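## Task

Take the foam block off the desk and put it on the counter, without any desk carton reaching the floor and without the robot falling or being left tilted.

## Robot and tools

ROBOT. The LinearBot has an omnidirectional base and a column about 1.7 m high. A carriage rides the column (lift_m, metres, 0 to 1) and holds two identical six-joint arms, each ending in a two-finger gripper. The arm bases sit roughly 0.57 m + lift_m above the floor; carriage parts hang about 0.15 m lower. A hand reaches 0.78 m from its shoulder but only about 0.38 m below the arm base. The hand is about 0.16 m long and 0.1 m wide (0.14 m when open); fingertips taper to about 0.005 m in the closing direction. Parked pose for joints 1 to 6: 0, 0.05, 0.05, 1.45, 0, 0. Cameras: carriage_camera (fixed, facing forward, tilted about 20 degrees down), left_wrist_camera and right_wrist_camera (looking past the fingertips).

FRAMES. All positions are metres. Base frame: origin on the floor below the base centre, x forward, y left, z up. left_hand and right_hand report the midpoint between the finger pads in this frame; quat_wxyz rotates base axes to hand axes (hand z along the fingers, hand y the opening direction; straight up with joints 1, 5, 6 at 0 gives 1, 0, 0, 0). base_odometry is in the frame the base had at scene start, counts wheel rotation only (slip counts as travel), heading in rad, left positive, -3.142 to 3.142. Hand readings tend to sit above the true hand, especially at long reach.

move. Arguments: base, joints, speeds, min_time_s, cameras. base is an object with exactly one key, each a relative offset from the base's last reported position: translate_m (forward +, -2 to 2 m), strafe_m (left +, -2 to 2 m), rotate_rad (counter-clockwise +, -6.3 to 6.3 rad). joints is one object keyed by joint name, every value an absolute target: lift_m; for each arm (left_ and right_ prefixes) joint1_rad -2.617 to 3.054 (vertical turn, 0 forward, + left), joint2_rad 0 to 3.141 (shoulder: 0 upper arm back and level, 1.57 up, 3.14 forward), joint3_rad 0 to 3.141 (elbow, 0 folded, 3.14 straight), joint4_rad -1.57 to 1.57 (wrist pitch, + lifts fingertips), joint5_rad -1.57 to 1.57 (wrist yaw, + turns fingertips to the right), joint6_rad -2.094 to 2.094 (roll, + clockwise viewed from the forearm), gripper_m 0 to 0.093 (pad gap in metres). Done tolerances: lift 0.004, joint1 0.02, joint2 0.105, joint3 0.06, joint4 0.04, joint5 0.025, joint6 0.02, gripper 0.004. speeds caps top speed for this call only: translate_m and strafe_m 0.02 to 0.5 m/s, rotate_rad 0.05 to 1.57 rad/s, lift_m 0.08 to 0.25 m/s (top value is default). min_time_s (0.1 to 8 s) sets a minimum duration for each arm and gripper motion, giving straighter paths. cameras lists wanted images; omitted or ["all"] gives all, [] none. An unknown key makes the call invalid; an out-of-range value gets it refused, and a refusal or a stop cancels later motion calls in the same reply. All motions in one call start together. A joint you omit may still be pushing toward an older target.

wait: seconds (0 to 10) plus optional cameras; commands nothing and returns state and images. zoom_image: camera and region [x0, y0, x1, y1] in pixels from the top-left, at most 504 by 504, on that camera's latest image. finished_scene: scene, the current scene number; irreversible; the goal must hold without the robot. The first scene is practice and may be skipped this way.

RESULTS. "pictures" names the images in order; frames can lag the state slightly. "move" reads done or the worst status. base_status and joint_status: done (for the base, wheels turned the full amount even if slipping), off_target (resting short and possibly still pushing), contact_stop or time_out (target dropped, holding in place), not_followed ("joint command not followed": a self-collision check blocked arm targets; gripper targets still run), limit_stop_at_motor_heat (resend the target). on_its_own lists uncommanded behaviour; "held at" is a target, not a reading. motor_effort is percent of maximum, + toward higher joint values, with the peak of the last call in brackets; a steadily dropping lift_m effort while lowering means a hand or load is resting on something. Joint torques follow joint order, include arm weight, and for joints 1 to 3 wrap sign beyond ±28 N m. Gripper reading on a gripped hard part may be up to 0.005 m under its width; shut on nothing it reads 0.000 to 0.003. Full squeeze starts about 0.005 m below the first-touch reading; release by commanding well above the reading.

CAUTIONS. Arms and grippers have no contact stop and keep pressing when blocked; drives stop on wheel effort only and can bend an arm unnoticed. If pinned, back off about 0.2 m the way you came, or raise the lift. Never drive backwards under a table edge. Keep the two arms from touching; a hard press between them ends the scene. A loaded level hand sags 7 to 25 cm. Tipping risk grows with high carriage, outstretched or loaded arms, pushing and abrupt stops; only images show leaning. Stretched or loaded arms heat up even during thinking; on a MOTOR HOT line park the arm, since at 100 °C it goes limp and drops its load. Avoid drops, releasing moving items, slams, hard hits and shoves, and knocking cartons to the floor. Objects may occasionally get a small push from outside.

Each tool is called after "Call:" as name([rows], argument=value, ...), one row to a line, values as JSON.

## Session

Call:
move(joints={"lift_m": 0.9}, cameras=["carriage_camera"])

Call:
move(base={"rotate_rad": 1.57}, cameras=["carriage_camera"])

Call:
move(base={"rotate_rad": 1.57}, cameras=["carriage_camera"])

Scene clock: 2.93 s.
Joint torques (N m): left_arm=[0.58 4.18 6 -0.21 -0.09 -0.04] | right_arm=[-0.06 4.45 6.97 -0.29 0 -0.12]
move: done
base_odometry: x=+0.000 y=+0.000 heading=+0.000
base_status: not commanded
joint_positions: lift_m=+0.900 left_joint1_rad=-0.005 left_joint2_rad=+0.047 left_joint3_rad=+0.038 left_joint4_rad=+1.447 left_joint5_rad=-0.039 left_joint6_rad=-0.008 left_gripper_m=+0.09396 right_joint1_rad=+0.004 right_joint2_rad=+0.041 right_joint3_rad=+0.059 right_joint4_rad=+1.485 right_joint5_rad=-0.003 right_joint6_rad=+0.011 right_gripper_m=+0.09396
joint_status: all done
motor_effort: lift_m=+31(38) drive_wheels=-1(4)
left_hand: x=+0.2672 y=+0.3155 z=+1.8818 quat_wxyz=(+0.998, -0.020, +0.066, -0.006) (m; base frame)
right_hand: x=+0.2494 y=-0.3084 z=+1.8884 quat_wxyz=(+0.999, -0.001, +0.034, +0.008) (m; base frame)
pictures: carriage_camera
Images, in order (width x height): carriage_camera 504x504.

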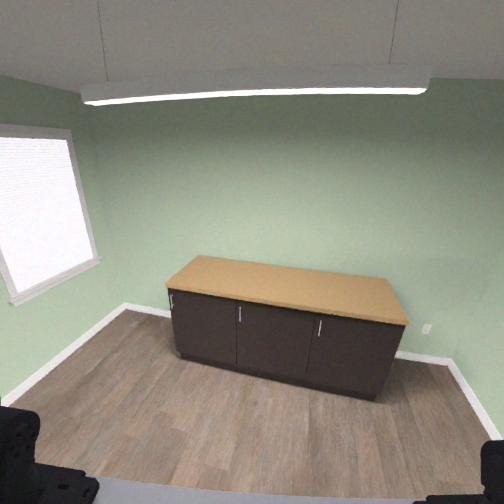

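Scene clock: 6.03 s.
Joint torques (N m): left_arm=[0.59 4.22 6.01 -0.22 -0.09 -0.05] | right_arm=[-0.01 4.49 6.99 -0.29 -0.01 -0.11]
move: done
base_odometry: x=+0.000 y=+0.000 heading=+1.569
base_status: done
joint_positions: lift_m=+0.900 left_joint1_rad=-0.005 left_joint2_rad=+0.047 left_joint3_rad=+0.038 left_joint4_rad=+1.446 left_joint5_rad=-0.039 left_joint6_rad=-0.008 left_gripper_m=+0.09397 right_joint1_rad=+0.004 right_joint2_rad=+0.041 right_joint3_rad=+0.059 right_joint4_rad=+1.485 right_joint5_rad=-0.003 right_joint6_rad=+0.011 right_gripper_m=+0.09397
joint_status: not commanded
motor_effort: lift_m=+31(31) drive_wheels=+5(19)
left_hand: x=+0.2673 y=+0.3155 z=+1.8818 quat_wxyz=(+0.998, -0.020, +0.067, -0.006) (m; base frame)
right_hand: x=+0.2494 y=-0.3084 z=+1.8884 quat_wxyz=(+0.999, -0.001, +0.034, +0.008) (m; base frame)
pictures: carriage_camera
Images, in order (width x height): carriage_camera 504x504.

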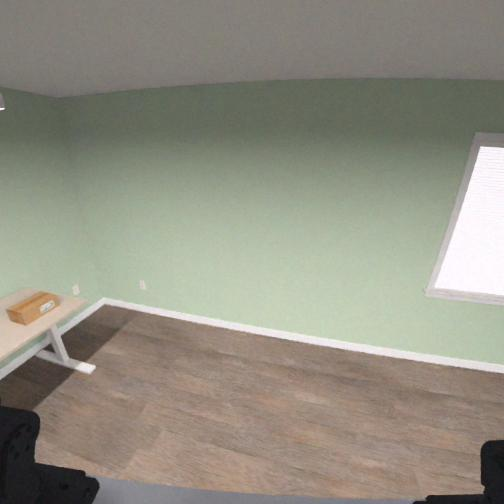

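Scene clock: 9.13 s.
Joint torques (N m): left_arm=[0.65 4.18 6.01 -0.21 -0.1 -0.04] | right_arm=[-0.01 4.48 7.01 -0.3 0 -0.12]
move: done
base_odometry: x=+0.000 y=+0.000 heading=+3.139
base_status: done
joint_positions: lift_m=+0.900 left_joint1_rad=-0.005 left_joint2_rad=+0.047 left_joint3_rad=+0.038 left_joint4_rad=+1.446 left_joint5_rad=-0.039 left_joint6_rad=-0.008 left_gripper_m=+0.09398 right_joint1_rad=+0.004 right_joint2_rad=+0.041 right_joint3_rad=+0.059 right_joint4_rad=+1.485 right_joint5_rad=-0.003 right_joint6_rad=+0.011 right_gripper_m=+0.09398
joint_status: not commanded
motor_effort: lift_m=+31(31) drive_wheels=+5(14)
left_hand: x=+0.2673 y=+0.3155 z=+1.8818 quat_wxyz=(+0.998, -0.020, +0.067, -0.006) (m; base frame)
right_hand: x=+0.2494 y=-0.3084 z=+1.8884 quat_wxyz=(+0.999, -0.001, +0.034, +0.008) (m; base frame)
pictures: carriage_camera
Images, in order (width x height): carriage_camera 504x504.

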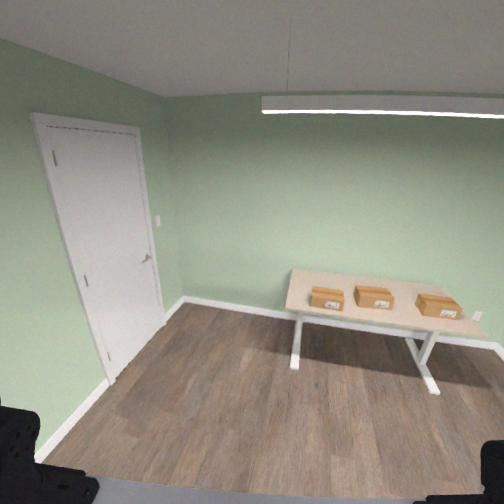

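Call:
move(base={"rotate_rad": -0.21}, joints={"lift_m": 1.0}, cameras=[])

Call:
move(base={"strafe_m": -0.62}, cameras=[])

Call:
move(base={"translate_m": 0.92}, cameras=["carriage_camera"])

Call:
zoom_image(camera="carriage_camera", region=[50, 290, 450, 490])

Scene clock: 18.93 s.
Joint torques (N m): left_arm=[0.53 4.26 6 -0.2 -0.1 -0.04] | right_arm=[-0.01 4.46 6.97 -0.29 0 -0.13]
move: done
base_odometry: x=+0.000 y=+0.000 heading=+2.929
base_status: done
joint_positions: lift_m=+0.997 left_joint1_rad=-0.005 left_joint2_rad=+0.047 left_joint3_rad=+0.038 left_joint4_rad=+1.446 left_joint5_rad=-0.039 left_joint6_rad=-0.008 left_gripper_m=+0.09398 right_joint1_rad=+0.004 right_joint2_rad=+0.041 right_joint3_rad=+0.059 right_joint4_rad=+1.485 right_joint5_rad=-0.003 right_joint6_rad=+0.011 right_gripper_m=+0.09398
joint_status: all done
joint sent to its limit — lift_m, upper limit.
motor_effort: lift_m=+31(38) drive_wheels=-6(15)
left_hand: x=+0.2674 y=+0.3155 z=+1.9789 quat_wxyz=(+0.998, -0.020, +0.067, -0.006) (m; base frame)
right_hand: x=+0.2494 y=-0.3084 z=+1.9855 quat_wxyz=(+0.999, -0.001, +0.034, +0.008) (m; base frame)
pictures: none
No camera images: "cameras" was empty.

Scene clock: 22.37 s.
Joint torques (N m): left_arm=[0.55 4.34 6.01 -0.21 -0.11 -0.06] | right_arm=[-0.02 4.49 6.99 -0.3 0 -0.11]
move: done
base_odometry: x=+0.130 y=+0.606 heading=+2.931
base_status: done
joint_positions: lift_m=+0.997 left_joint1_rad=-0.005 left_joint2_rad=+0.047 left_joint3_rad=+0.038 left_joint4_rad=+1.446 left_joint5_rad=-0.039 left_joint6_rad=-0.008 left_gripper_m=+0.09398 right_joint1_rad=+0.005 right_joint2_rad=+0.041 right_joint3_rad=+0.059 right_joint4_rad=+1.485 right_joint5_rad=-0.003 right_joint6_rad=+0.011 right_gripper_m=+0.09398
joint_status: not commanded
motor_effort: lift_m=+31(31) drive_wheels=-11(21)
left_hand: x=+0.2674 y=+0.3155 z=+1.9789 quat_wxyz=(+0.998, -0.020, +0.067, -0.005) (m; base frame)
right_hand: x=+0.2494 y=-0.3084 z=+1.9855 quat_wxyz=(+0.999, -0.001, +0.034, +0.008) (m; base frame)
pictures: none
No camera images: "cameras" was empty.

Scene clock: 26.63 s.
Joint torques (N m): left_arm=[0.57 4.22 5.96 -0.19 -0.1 -0.04] | right_arm=[-0.06 4.51 6.99 -0.29 0.01 -0.12]
move: done
base_odometry: x=-0.770 y=+0.800 heading=+2.930
base_status: done
joint_positions: lift_m=+0.997 left_joint1_rad=-0.005 left_joint2_rad=+0.047 left_joint3_rad=+0.038 left_joint4_rad=+1.446 left_joint5_rad=-0.039 left_joint6_rad=-0.008 left_gripper_m=+0.09398 right_joint1_rad=+0.005 right_joint2_rad=+0.041 right_joint3_rad=+0.059 right_joint4_rad=+1.485 right_joint5_rad=-0.003 right_joint6_rad=+0.011 right_gripper_m=+0.09398
joint_status: not commanded
motor_effort: lift_m=+31(31) drive_wheels=-6(16)
left_hand: x=+0.2674 y=+0.3155 z=+1.9789 quat_wxyz=(+0.998, -0.020, +0.067, -0.005) (m; base frame)
right_hand: x=+0.2495 y=-0.3084 z=+1.9854 quat_wxyz=(+0.999, -0.001, +0.034, +0.008) (m; base frame)
pictures: carriage_camera
Images, in order (width x height): carriage_camera 504x504.

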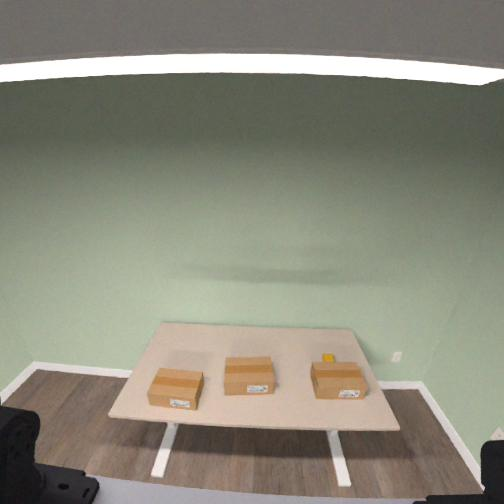

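Scaled by 1.260 from the camera's 504x504 image, which has a finer 720x720 frame.

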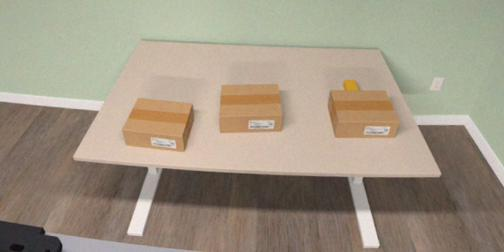

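Call:
move(base={"rotate_rad": -0.035}, cameras=[])

Call:
move(base={"strafe_m": -0.176}, cameras=[])

Call:
move(base={"translate_m": 0.59}, joints={"lift_m": 0.8, "right_joint1_rad": 0.069, "right_joint2_rad": 2.94, "right_joint3_rad": 1.708, "right_joint4_rad": -0.35, "right_joint6_rad": 0.0}, speeds={"translate_m": 0.35}, cameras=["carriage_camera", "right_wrist_camera"])

Scene clock: 59.27 s.
Joint torques (N m): left_arm=[0.46 4.23 6.04 -0.21 -0.07 -0.05] | right_arm=[-0.09 4.52 6.99 -0.28 0.01 -0.12]
move: done
base_odometry: x=-0.770 y=+0.800 heading=+2.896
base_status: done
joint_positions: lift_m=+0.997 left_joint1_rad=-0.005 left_joint2_rad=+0.047 left_joint3_rad=+0.038 left_joint4_rad=+1.446 left_joint5_rad=-0.039 left_joint6_rad=-0.008 left_gripper_m=+0.09398 right_joint1_rad=+0.005 right_joint2_rad=+0.041 right_joint3_rad=+0.059 right_joint4_rad=+1.485 right_joint5_rad=-0.003 right_joint6_rad=+0.011 right_gripper_m=+0.09398
joint_status: not commanded
motor_effort: lift_m=+31(31) drive_wheels=-11(13)
left_hand: x=+0.2674 y=+0.3155 z=+1.9789 quat_wxyz=(+0.998, -0.020, +0.067, -0.005) (m; base frame)
right_hand: x=+0.2495 y=-0.3084 z=+1.9854 quat_wxyz=(+0.999, -0.001, +0.034, +0.008) (m; base frame)
pictures: none
No camera images: "cameras" was empty.

Scene clock: 61.37 s.
Joint torques (N m): left_arm=[0.42 4.21 5.98 -0.22 -0.08 -0.05] | right_arm=[-0.09 4.45 6.99 -0.3 0.02 -0.13]
move: done
base_odometry: x=-0.728 y=+0.971 heading=+2.896
base_status: done
joint_positions: lift_m=+0.997 left_joint1_rad=-0.004 left_joint2_rad=+0.047 left_joint3_rad=+0.038 left_joint4_rad=+1.446 left_joint5_rad=-0.039 left_joint6_rad=-0.008 left_gripper_m=+0.09398 right_joint1_rad=+0.005 right_joint2_rad=+0.041 right_joint3_rad=+0.059 right_joint4_rad=+1.485 right_joint5_rad=-0.003 right_joint6_rad=+0.011 right_gripper_m=+0.09398
joint_status: not commanded
motor_effort: lift_m=+31(31) drive_wheels=+0(12)
left_hand: x=+0.2673 y=+0.3155 z=+1.9789 quat_wxyz=(+0.998, -0.020, +0.067, -0.005) (m; base frame)
right_hand: x=+0.2495 y=-0.3084 z=+1.9854 quat_wxyz=(+0.999, -0.001, +0.034, +0.008) (m; base frame)
pictures: none
No camera images: "cameras" was empty.

Scene clock: 64.87 s.
Joint torques (N m): left_arm=[0.51 4.26 5.89 -0.22 -0.09 -0.05] | right_arm=[0.7 -12.89 5.39 0.15 0.02 -0.22]
move: done
base_odometry: x=-1.300 y=+1.115 heading=+2.896
base_status: done
joint_positions: lift_m=+0.800 left_joint1_rad=-0.005 left_joint2_rad=+0.047 left_joint3_rad=+0.038 left_joint4_rad=+1.447 left_joint5_rad=-0.039 left_joint6_rad=-0.008 left_gripper_m=+0.09398 right_joint1_rad=+0.060 right_joint2_rad=+2.940 right_joint3_rad=+1.696 right_joint4_rad=-0.332 right_joint5_rad=-0.003 right_joint6_rad=+0.011 right_gripper_m=+0.09398
joint_status: all done
motor_effort: lift_m=+26(27) drive_wheels=-7(13)
left_hand: x=+0.2672 y=+0.3155 z=+1.7822 quat_wxyz=(+0.998, -0.020, +0.066, -0.005) (m; base frame)
right_hand: x=+0.6445 y=-0.2837 z=+1.0624 quat_wxyz=(-0.003, -0.025, +1.000, +0.001) (m; base frame)
pictures: carriage_camera, right_wrist_camera
Images, in order (width x height): carriage_camera 504x504, right_wrist_camera 504x504.

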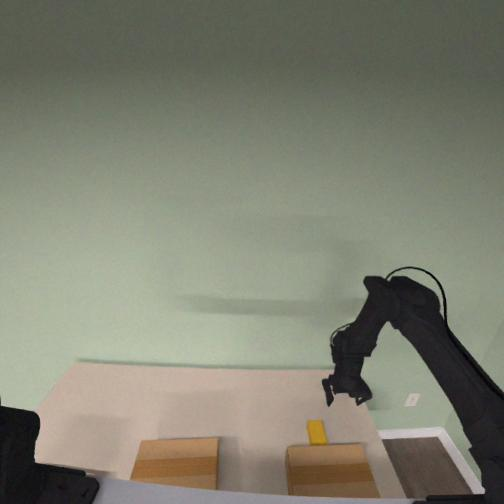

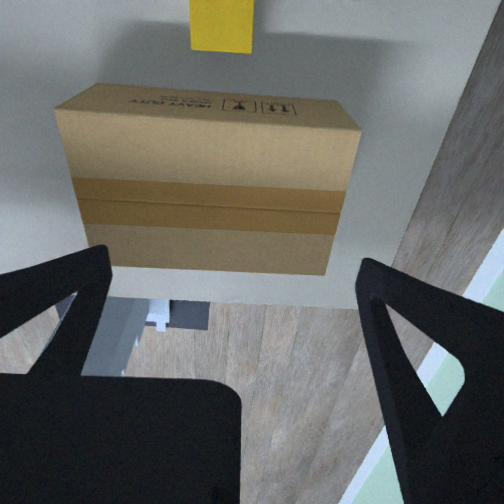

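Call:
move(base={"translate_m": 0.04}, joints={"lift_m": 0.7, "right_joint1_rad": 0.094, "right_joint2_rad": 2.98, "right_joint3_rad": 1.835, "right_joint4_rad": -0.436, "right_joint6_rad": 0.09}, speeds={"translate_m": 0.2}, cameras=["carriage_camera", "right_wrist_camera"])

Call:
zoom_image(camera="carriage_camera", region=[250, 360, 450, 500])

Scene clock: 82.77 s.
Joint torques (N m): left_arm=[0.65 4.29 5.85 -0.2 -0.09 -0.04] | right_arm=[0.32 -14 5.81 0.16 0.02 0.01]
move: done
base_odometry: x=-1.338 y=+1.125 heading=+2.895
base_status: done
joint_positions: lift_m=+0.700 left_joint1_rad=-0.005 left_joint2_rad=+0.047 left_joint3_rad=+0.038 left_joint4_rad=+1.446 left_joint5_rad=-0.039 left_joint6_rad=-0.008 left_gripper_m=+0.09398 right_joint1_rad=+0.090 right_joint2_rad=+2.986 right_joint3_rad=+1.823 right_joint4_rad=-0.419 right_joint5_rad=-0.003 right_joint6_rad=+0.077 right_gripper_m=+0.09398
joint_status: all done
motor_effort: lift_m=+28(28) drive_wheels=-6(15)
left_hand: x=+0.2674 y=+0.3155 z=+1.6821 quat_wxyz=(+0.998, -0.020, +0.067, -0.005) (m; base frame)
right_hand: x=+0.6609 y=-0.2697 z=+0.9619 quat_wxyz=(-0.006, -0.007, +1.000, +0.001) (m; base frame)
pictures: carriage_camera, right_wrist_camera
Images, in order (width x height): carriage_camera 504x504, right_wrist_camera 504x504.

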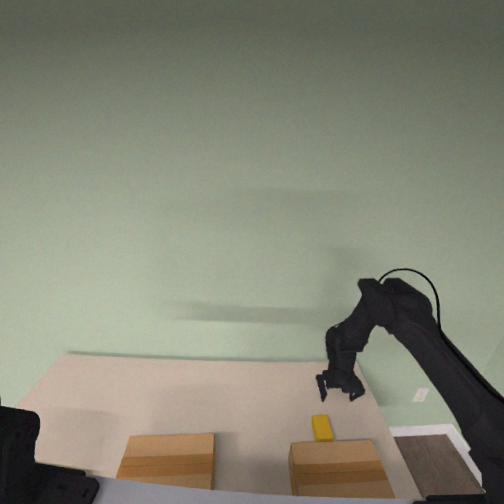

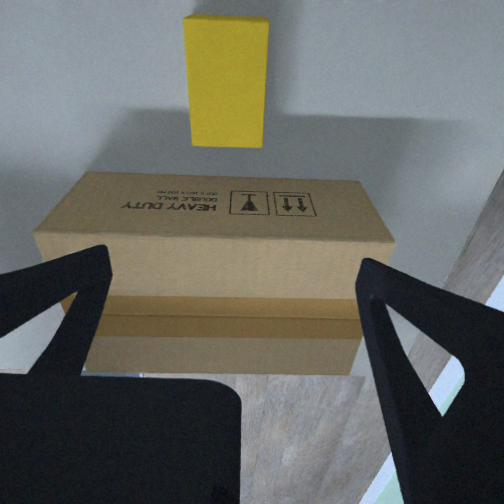

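Scaled by 2.520 from the camera's 504x504 image, which has a finer 720x720 frame.

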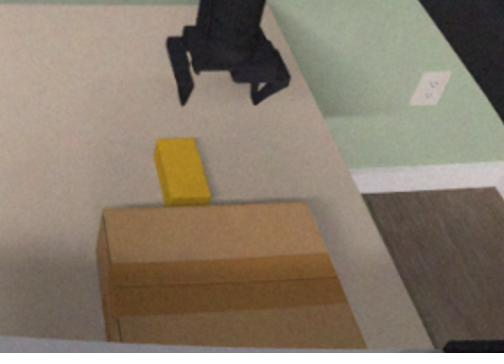

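Call:
move(joints={"lift_m": 0.62, "right_joint1_rad": 0.102, "right_joint2_rad": 3.016, "right_joint3_rad": 1.949, "right_joint4_rad": -0.514, "right_joint6_rad": 0.12}, cameras=[])

Call:
move(joints={"lift_m": 0.5}, speeds={"lift_m": 0.12}, cameras=["right_wrist_camera", "carriage_camera"])

Scene clock: 106.27 s.
Joint torques (N m): left_arm=[0.54 4.19 6.09 -0.2 -0.1 -0.04] | right_arm=[0.64 -14.46 6.43 0.13 0.02 0.01]
move: done
base_odometry: x=-1.338 y=+1.125 heading=+2.895
base_status: not commanded
joint_positions: lift_m=+0.620 left_joint1_rad=-0.005 left_joint2_rad=+0.047 left_joint3_rad=+0.038 left_joint4_rad=+1.446 left_joint5_rad=-0.039 left_joint6_rad=-0.008 left_gripper_m=+0.09398 right_joint1_rad=+0.094 right_joint2_rad=+3.023 right_joint3_rad=+1.934 right_joint4_rad=-0.498 right_joint5_rad=-0.003 right_joint6_rad=+0.107 right_gripper_m=+0.09398
joint_status: all done
motor_effort: lift_m=+27(28) drive_wheels=+3(8)
left_hand: x=+0.2674 y=+0.3155 z=+1.6021 quat_wxyz=(+0.998, -0.020, +0.067, -0.005) (m; base frame)
right_hand: x=+0.6755 y=-0.2667 z=+0.8841 quat_wxyz=(-0.008, +0.007, +1.000, +0.001) (m; base frame)
pictures: none
No camera images: "cameras" was empty.

Scene clock: 107.67 s.
Joint torques (N m): left_arm=[0.5 4.14 6 -0.19 -0.07 -0.04] | right_arm=[0.75 -14.53 6.13 0.2 0.03 0]
move: done
base_odometry: x=-1.338 y=+1.125 heading=+2.895
base_status: not commanded
joint_positions: lift_m=+0.500 left_joint1_rad=-0.005 left_joint2_rad=+0.047 left_joint3_rad=+0.038 left_joint4_rad=+1.446 left_joint5_rad=-0.039 left_joint6_rad=-0.008 left_gripper_m=+0.09398 right_joint1_rad=+0.094 right_joint2_rad=+3.024 right_joint3_rad=+1.938 right_joint4_rad=-0.503 right_joint5_rad=-0.003 right_joint6_rad=+0.107 right_gripper_m=+0.09398
joint_status: all done
motor_effort: lift_m=+28(28) drive_wheels=-7(8)
left_hand: x=+0.2674 y=+0.3155 z=+1.4820 quat_wxyz=(+0.998, -0.020, +0.067, -0.005) (m; base frame)
right_hand: x=+0.6757 y=-0.2667 z=+0.7644 quat_wxyz=(-0.009, +0.007, +1.000, +0.001) (m; base frame)
pictures: carriage_camera, right_wrist_camera
Images, in order (width x height): carriage_camera 504x504, right_wrist_camera 504x504.

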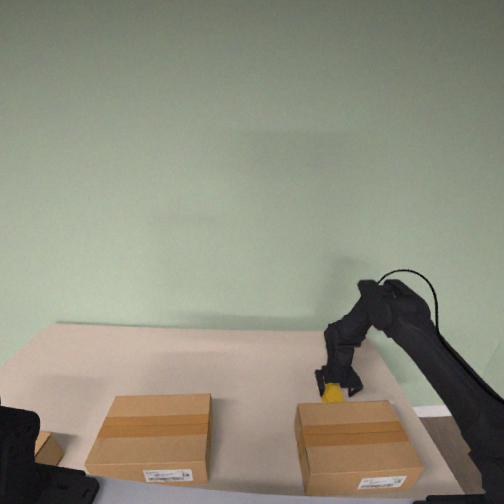

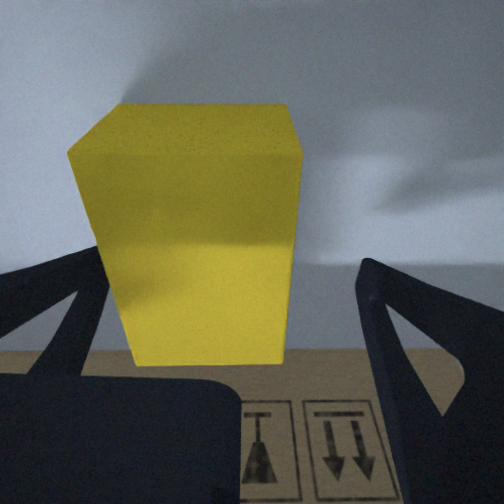

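Call:
move(joints={"right_joint1_rad": 0.13, "right_joint6_rad": 0.145}, cameras=["right_wrist_camera"])

Call:
move(joints={"right_gripper_m": 0.046}, min_time_s=1.2, cameras=["right_wrist_camera"])

Scene clock: 118.63 s.
Joint torques (N m): left_arm=[0.51 4.23 5.94 -0.21 -0.09 -0.05] | right_arm=[0.03 -14.58 6.08 0.19 0.02 0.01]
move: done
base_odometry: x=-1.338 y=+1.125 heading=+2.895
base_status: not commanded
joint_positions: lift_m=+0.500 left_joint1_rad=-0.005 left_joint2_rad=+0.047 left_joint3_rad=+0.038 left_joint4_rad=+1.446 left_joint5_rad=-0.039 left_joint6_rad=-0.008 left_gripper_m=+0.09398 right_joint1_rad=+0.130 right_joint2_rad=+3.024 right_joint3_rad=+1.938 right_joint4_rad=-0.503 right_joint5_rad=-0.003 right_joint6_rad=+0.132 right_gripper_m=+0.09398
joint_status: all done
motor_effort: lift_m=+28(28) drive_wheels=+4(5)
left_hand: x=+0.2674 y=+0.3155 z=+1.4820 quat_wxyz=(+0.998, -0.020, +0.067, -0.005) (m; base frame)
right_hand: x=+0.6740 y=-0.2510 z=+0.7644 quat_wxyz=(-0.009, +0.001, +1.000, +0.000) (m; base frame)
pictures: right_wrist_camera
Images, in order (width x height): right_wrist_camera 504x504.

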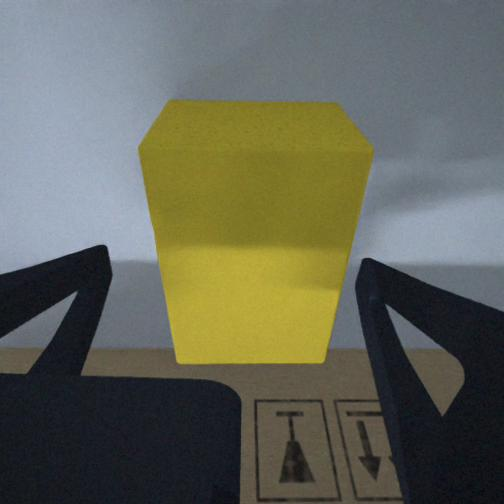

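Scene clock: 120.13 s.
Joint torques (N m): left_arm=[0.55 4.22 6 -0.2 -0.1 -0.05] | right_arm=[0.03 -14.58 6.05 0.19 0.02 0.01]
move: off_target
base_odometry: x=-1.338 y=+1.125 heading=+2.895
base_status: not commanded
joint_positions: lift_m=+0.500 left_joint1_rad=-0.005 left_joint2_rad=+0.047 left_joint3_rad=+0.038 left_joint4_rad=+1.446 left_joint5_rad=-0.039 left_joint6_rad=-0.008 left_gripper_m=+0.09398 right_joint1_rad=+0.130 right_joint2_rad=+3.024 right_joint3_rad=+1.938 right_joint4_rad=-0.503 right_joint5_rad=-0.003 right_joint6_rad=+0.133 right_gripper_m=+0.05632
joint_status: right_gripper_m off_target (ended at +0.05635, target +0.04600)
motor_effort: lift_m=+28(28) drive_wheels=+4(5)
left_hand: x=+0.2674 y=+0.3155 z=+1.4820 quat_wxyz=(+0.998, -0.020, +0.067, -0.005) (m; base frame)
right_hand: x=+0.6740 y=-0.2510 z=+0.7644 quat_wxyz=(-0.009, +0.002, +1.000, +0.000) (m; base frame)
pictures: right_wrist_camera
Images, in order (width x height): right_wrist_camera 504x504.

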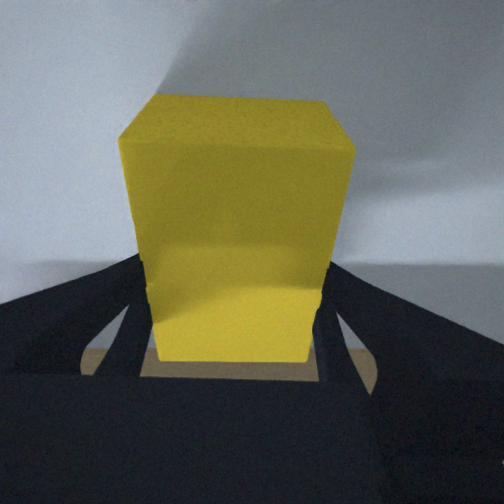

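Call:
move(joints={"lift_m": 0.8}, cameras=["right_wrist_camera", "carriage_camera"])

Call:
move(base={"translate_m": -0.7}, cameras=["carriage_camera"])

Call:
move(base={"rotate_rad": 3.1416}, cameras=["carriage_camera"])

Call:
move(base={"translate_m": 1.5}, cameras=["carriage_camera", "right_wrist_camera"])

Scene clock: 138.67 s.
Joint torques (N m): left_arm=[0.58 4.34 5.96 -0.22 -0.1 -0.05] | right_arm=[0.03 -14.74 5.89 0.24 0.03 0.02]
move: done
base_odometry: x=-1.338 y=+1.125 heading=+2.895
base_status: not commanded
joint_positions: lift_m=+0.800 left_joint1_rad=-0.005 left_joint2_rad=+0.047 left_joint3_rad=+0.038 left_joint4_rad=+1.446 left_joint5_rad=-0.039 left_joint6_rad=-0.008 left_gripper_m=+0.09398 right_joint1_rad=+0.130 right_joint2_rad=+3.026 right_joint3_rad=+1.940 right_joint4_rad=-0.506 right_joint5_rad=-0.003 right_joint6_rad=+0.133 right_gripper_m=+0.05632
joint_status: all done
motor_effort: lift_m=+31(37) drive_wheels=+2(8)
left_hand: x=+0.2674 y=+0.3155 z=+1.7818 quat_wxyz=(+0.998, -0.020, +0.067, -0.005) (m; base frame)
right_hand: x=+0.6731 y=-0.2511 z=+1.0636 quat_wxyz=(-0.011, +0.002, +1.000, +0.000) (m; base frame)
pictures: carriage_camera, right_wrist_camera
Images, in order (width x height): carriage_camera 504x504, right_wrist_camera 504x504.

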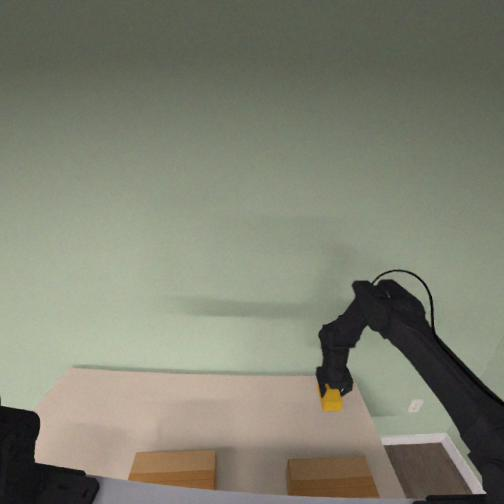

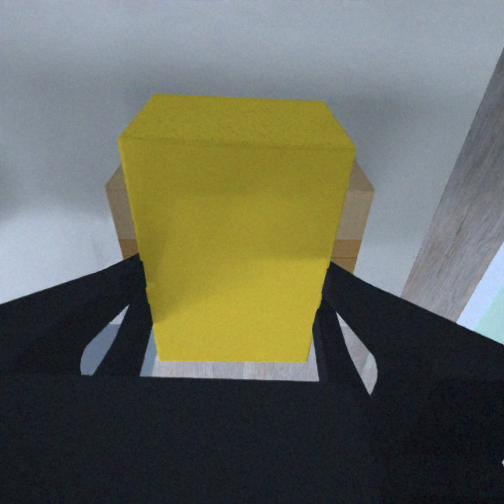

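Scene clock: 142.33 s.
Joint torques (N m): left_arm=[0.55 4.23 6.02 -0.17 -0.09 -0.05] | right_arm=[0.01 -14.74 5.87 0.23 0.03 0.01]
move: done
base_odometry: x=-0.660 y=+0.954 heading=+2.895
base_status: done
joint_positions: lift_m=+0.800 left_joint1_rad=-0.005 left_joint2_rad=+0.047 left_joint3_rad=+0.038 left_joint4_rad=+1.445 left_joint5_rad=-0.039 left_joint6_rad=-0.008 left_gripper_m=+0.09398 right_joint1_rad=+0.130 right_joint2_rad=+3.026 right_joint3_rad=+1.940 right_joint4_rad=-0.507 right_joint5_rad=-0.003 right_joint6_rad=+0.133 right_gripper_m=+0.05632
joint_status: not commanded
motor_effort: lift_m=+31(31) drive_wheels=-3(15)
left_hand: x=+0.2677 y=+0.3156 z=+1.7817 quat_wxyz=(+0.998, -0.020, +0.067, -0.005) (m; base frame)
right_hand: x=+0.6729 y=-0.2511 z=+1.0636 quat_wxyz=(-0.011, +0.002, +1.000, +0.000) (m; base frame)
pictures: carriage_camera
Images, in order (width x height): carriage_camera 504x504.

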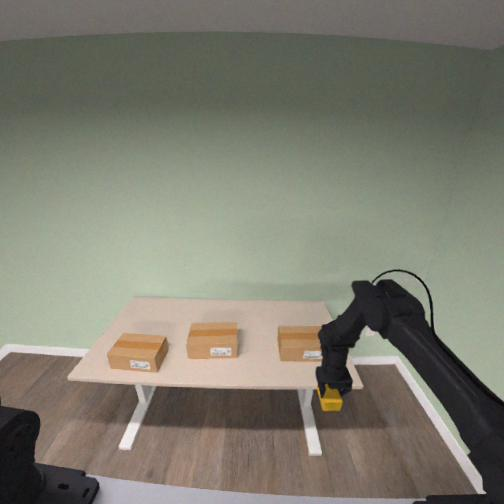

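Scene clock: 146.60 s.
Joint torques (N m): left_arm=[0.68 4.21 6.04 -0.17 -0.09 -0.04] | right_arm=[0.1 -14.76 5.23 0.19 0.02 0]
move: done
base_odometry: x=-0.660 y=+0.954 heading=-0.247
base_status: done
joint_positions: lift_m=+0.800 left_joint1_rad=-0.005 left_joint2_rad=+0.047 left_joint3_rad=+0.038 left_joint4_rad=+1.444 left_joint5_rad=-0.039 left_joint6_rad=-0.008 left_gripper_m=+0.09400 right_joint1_rad=+0.128 right_joint2_rad=+3.026 right_joint3_rad=+1.947 right_joint4_rad=-0.501 right_joint5_rad=-0.002 right_joint6_rad=+0.133 right_gripper_m=+0.05630
joint_status: not commanded
motor_effort: lift_m=+31(31) drive_wheels=+6(19)
left_hand: x=+0.2678 y=+0.3156 z=+1.7817 quat_wxyz=(+0.997, -0.020, +0.068, -0.005) (m; base frame)
right_hand: x=+0.6774 y=-0.2513 z=+1.0647 quat_wxyz=(-0.005, +0.003, +1.000, +0.001) (m; base frame)
pictures: carriage_camera
Images, in order (width x height): carriage_camera 504x504.

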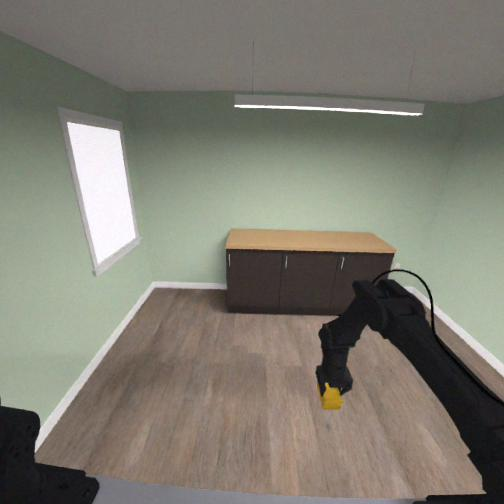

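Scene clock: 152.00 s.
Joint torques (N m): left_arm=[0.57 4.26 5.96 -0.17 -0.09 -0.04] | right_arm=[0.14 -14.8 5.2 0.23 0.01 -0.01]
move: done
base_odometry: x=+0.795 y=+0.590 heading=-0.246
base_status: done
joint_positions: lift_m=+0.800 left_joint1_rad=-0.005 left_joint2_rad=+0.047 left_joint3_rad=+0.038 left_joint4_rad=+1.444 left_joint5_rad=-0.039 left_joint6_rad=-0.008 left_gripper_m=+0.09400 right_joint1_rad=+0.128 right_joint2_rad=+3.026 right_joint3_rad=+1.947 right_joint4_rad=-0.504 right_joint5_rad=-0.002 right_joint6_rad=+0.133 right_gripper_m=+0.05630
joint_status: not commanded
motor_effort: lift_m=+31(31) drive_wheels=-10(24)
left_hand: x=+0.2678 y=+0.3156 z=+1.7817 quat_wxyz=(+0.997, -0.020, +0.068, -0.005) (m; base frame)
right_hand: x=+0.6766 y=-0.2514 z=+1.0647 quat_wxyz=(-0.006, +0.003, +1.000, +0.000) (m; base frame)
pictures: carriage_camera, right_wrist_camera
Images, in order (width x height): carriage_camera 504x504, right_wrist_camera 504x504.

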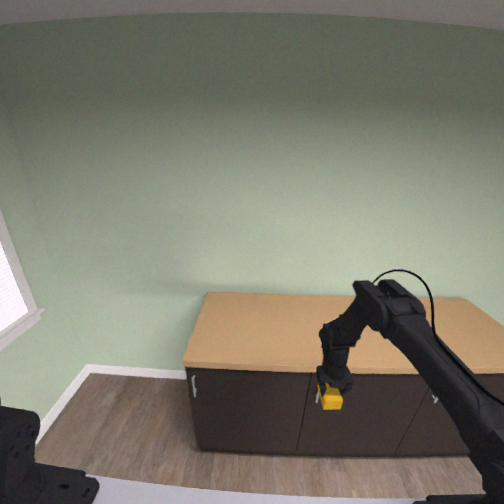

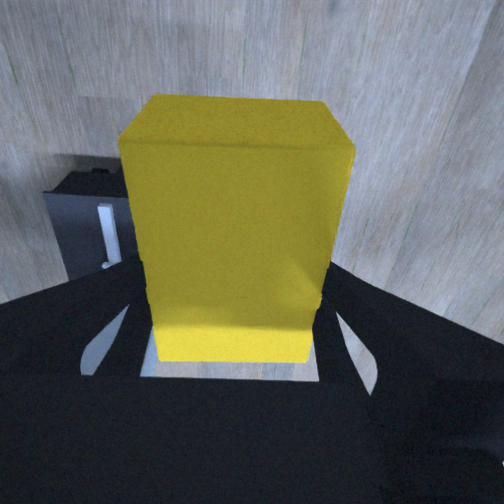

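Call:
move(base={"translate_m": 0.42}, speeds={"translate_m": 0.35}, cameras=["carriage_camera"])

Call:
move(joints={"lift_m": 0.694}, speeds={"lift_m": 0.1}, cameras=["right_wrist_camera", "carriage_camera"])

Scene clock: 161.87 s.
Joint torques (N m): left_arm=[0.54 4.25 6.15 -0.19 -0.08 -0.05] | right_arm=[0.01 -14.75 5.27 0.22 0.02 0]
move: done
base_odometry: x=+1.203 y=+0.488 heading=-0.245
base_status: done
joint_positions: lift_m=+0.800 left_joint1_rad=-0.005 left_joint2_rad=+0.047 left_joint3_rad=+0.038 left_joint4_rad=+1.444 left_joint5_rad=-0.039 left_joint6_rad=-0.008 left_gripper_m=+0.09400 right_joint1_rad=+0.129 right_joint2_rad=+3.026 right_joint3_rad=+1.947 right_joint4_rad=-0.505 right_joint5_rad=-0.002 right_joint6_rad=+0.133 right_gripper_m=+0.05630
joint_status: not commanded
motor_effort: lift_m=+31(31) drive_wheels=-9(19)
left_hand: x=+0.2677 y=+0.3156 z=+1.7817 quat_wxyz=(+0.998, -0.020, +0.068, -0.005) (m; base frame)
right_hand: x=+0.6763 y=-0.2509 z=+1.0647 quat_wxyz=(-0.007, +0.002, +1.000, +0.000) (m; base frame)
pictures: carriage_camera
Images, in order (width x height): carriage_camera 504x504.

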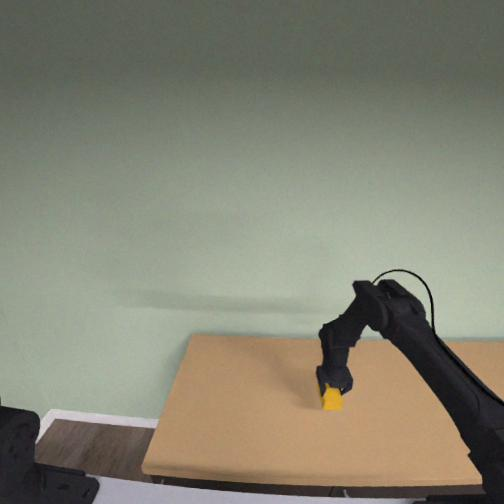

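Scene clock: 163.30 s.
Joint torques (N m): left_arm=[0.55 4.27 6.02 -0.19 -0.08 -0.05] | right_arm=[0.03 -14.83 5.19 0.28 0.02 0]
move: done
base_odometry: x=+1.203 y=+0.488 heading=-0.245
base_status: not commanded
joint_positions: lift_m=+0.694 left_joint1_rad=-0.005 left_joint2_rad=+0.047 left_joint3_rad=+0.038 left_joint4_rad=+1.444 left_joint5_rad=-0.039 left_joint6_rad=-0.008 left_gripper_m=+0.09400 right_joint1_rad=+0.129 right_joint2_rad=+3.026 right_joint3_rad=+1.947 right_joint4_rad=-0.510 right_joint5_rad=-0.002 right_joint6_rad=+0.133 right_gripper_m=+0.05630
joint_status: all done
motor_effort: lift_m=+28(28) drive_wheels=-9(11)
left_hand: x=+0.2677 y=+0.3156 z=+1.6760 quat_wxyz=(+0.998, -0.020, +0.068, -0.005) (m; base frame)
right_hand: x=+0.6749 y=-0.2511 z=+0.9589 quat_wxyz=(-0.010, +0.002, +1.000, +0.000) (m; base frame)
pictures: carriage_camera, right_wrist_camera
Images, in order (width x height): carriage_camera 504x504, right_wrist_camera 504x504.

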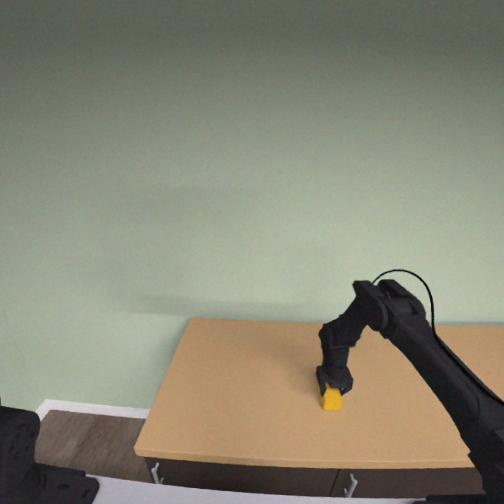

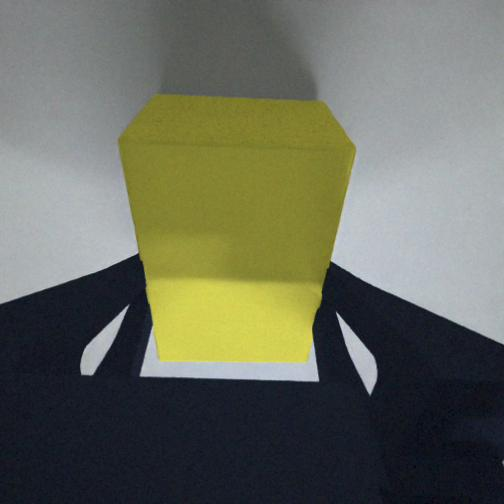

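Call:
move(joints={"lift_m": 0.685}, speeds={"lift_m": 0.08}, cameras=["right_wrist_camera"])

Scene clock: 166.93 s.
Joint torques (N m): left_arm=[0.58 4.18 6.12 -0.18 -0.08 -0.05] | right_arm=[0.06 -14.16 5.12 0.35 0.03 -0.01]
move: done
base_odometry: x=+1.203 y=+0.488 heading=-0.245
base_status: not commanded
joint_positions: lift_m=+0.685 left_joint1_rad=-0.005 left_joint2_rad=+0.047 left_joint3_rad=+0.038 left_joint4_rad=+1.444 left_joint5_rad=-0.039 left_joint6_rad=-0.008 left_gripper_m=+0.09400 right_joint1_rad=+0.129 right_joint2_rad=+3.020 right_joint3_rad=+1.949 right_joint4_rad=-0.516 right_joint5_rad=-0.002 right_joint6_rad=+0.135 right_gripper_m=+0.05630
joint_status: all done
motor_effort: lift_m=+26(27) drive_wheels=-9(10)
left_hand: x=+0.2677 y=+0.3156 z=+1.6671 quat_wxyz=(+0.998, -0.020, +0.068, -0.005) (m; base frame)
right_hand: x=+0.6771 y=-0.2508 z=+0.9533 quat_wxyz=(-0.008, +0.003, +1.000, +0.000) (m; base frame)
pictures: right_wrist_camera
Images, in order (width x height): right_wrist_camera 504x504.

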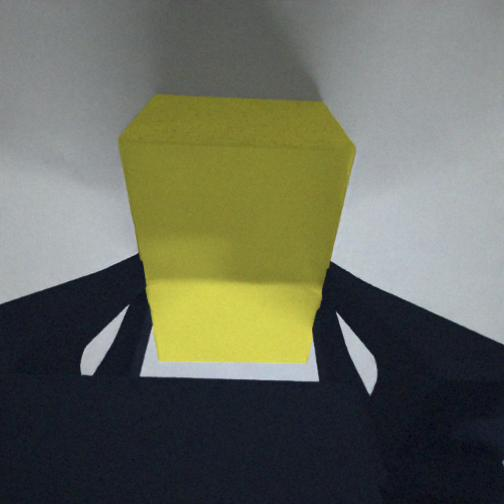

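Contact (joint 2 moved, z stopped falling). Release and retreat.

Call:
move(joints={"right_gripper_m": 0.093}, min_time_s=1.0, cameras=[])

Call:
move(joints={"lift_m": 0.8}, speeds={"lift_m": 0.15}, cameras=["right_wrist_camera", "carriage_camera"])

Scene clock: 171.87 s.
Joint torques (N m): left_arm=[0.53 4.21 6.01 -0.18 -0.09 -0.04] | right_arm=[0.03 -14.13 5.19 0.34 0.03 0]
move: done
base_odometry: x=+1.203 y=+0.488 heading=-0.245
base_status: not commanded
joint_positions: lift_m=+0.685 left_joint1_rad=-0.005 left_joint2_rad=+0.047 left_joint3_rad=+0.038 left_joint4_rad=+1.444 left_joint5_rad=-0.039 left_joint6_rad=-0.008 left_gripper_m=+0.09400 right_joint1_rad=+0.129 right_joint2_rad=+3.020 right_joint3_rad=+1.948 right_joint4_rad=-0.516 right_joint5_rad=-0.002 right_joint6_rad=+0.135 right_gripper_m=+0.09294
joint_status: all done
motor_effort: lift_m=+26(26) drive_wheels=+9(10)
left_hand: x=+0.2677 y=+0.3156 z=+1.6671 quat_wxyz=(+0.998, -0.020, +0.068, -0.005) (m; base frame)
right_hand: x=+0.6768 y=-0.2509 z=+0.9532 quat_wxyz=(-0.009, +0.003, +1.000, +0.000) (m; base frame)
pictures: none
No camera images: "cameras" was empty.

Scene clock: 173.07 s.
Joint torques (N m): left_arm=[0.59 4.18 6.06 -0.19 -0.08 -0.05] | right_arm=[0.03 -14.54 5.11 0.32 0.02 -0.02]
move: done
base_odometry: x=+1.203 y=+0.488 heading=-0.245
base_status: not commanded
joint_positions: lift_m=+0.800 left_joint1_rad=-0.005 left_joint2_rad=+0.047 left_joint3_rad=+0.038 left_joint4_rad=+1.444 left_joint5_rad=-0.039 left_joint6_rad=-0.008 left_gripper_m=+0.09400 right_joint1_rad=+0.129 right_joint2_rad=+3.023 right_joint3_rad=+1.948 right_joint4_rad=-0.516 right_joint5_rad=-0.002 right_joint6_rad=+0.135 right_gripper_m=+0.09294
joint_status: all done
motor_effort: lift_m=+31(40) drive_wheels=+7(11)
left_hand: x=+0.2677 y=+0.3156 z=+1.7817 quat_wxyz=(+0.998, -0.020, +0.068, -0.005) (m; base frame)
right_hand: x=+0.6753 y=-0.2511 z=+1.0661 quat_wxyz=(-0.010, +0.003, +1.000, +0.000) (m; base frame)
pictures: carriage_camera, right_wrist_camera
Images, in order (width x height): carriage_camera 504x504, right_wrist_camera 504x504.

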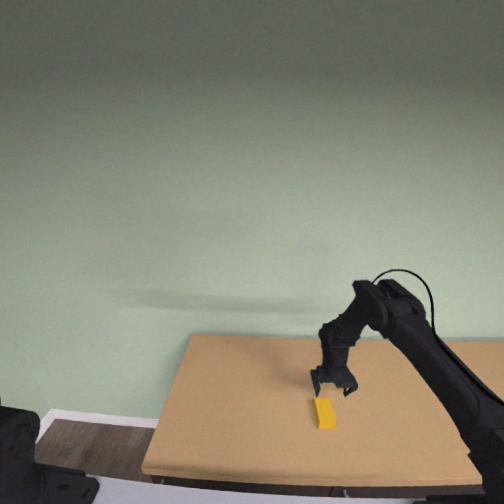

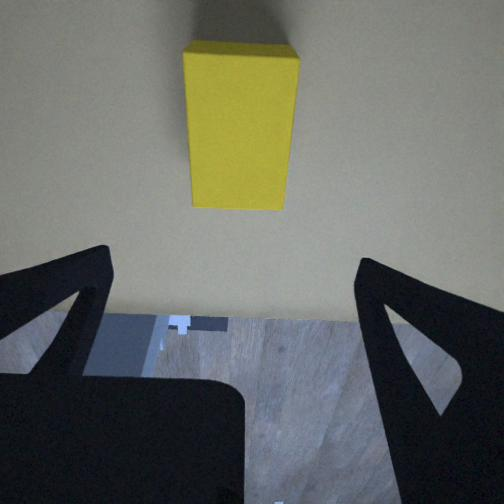

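Call:
finished_scene(scene=2)

The scene is finished: the task was done.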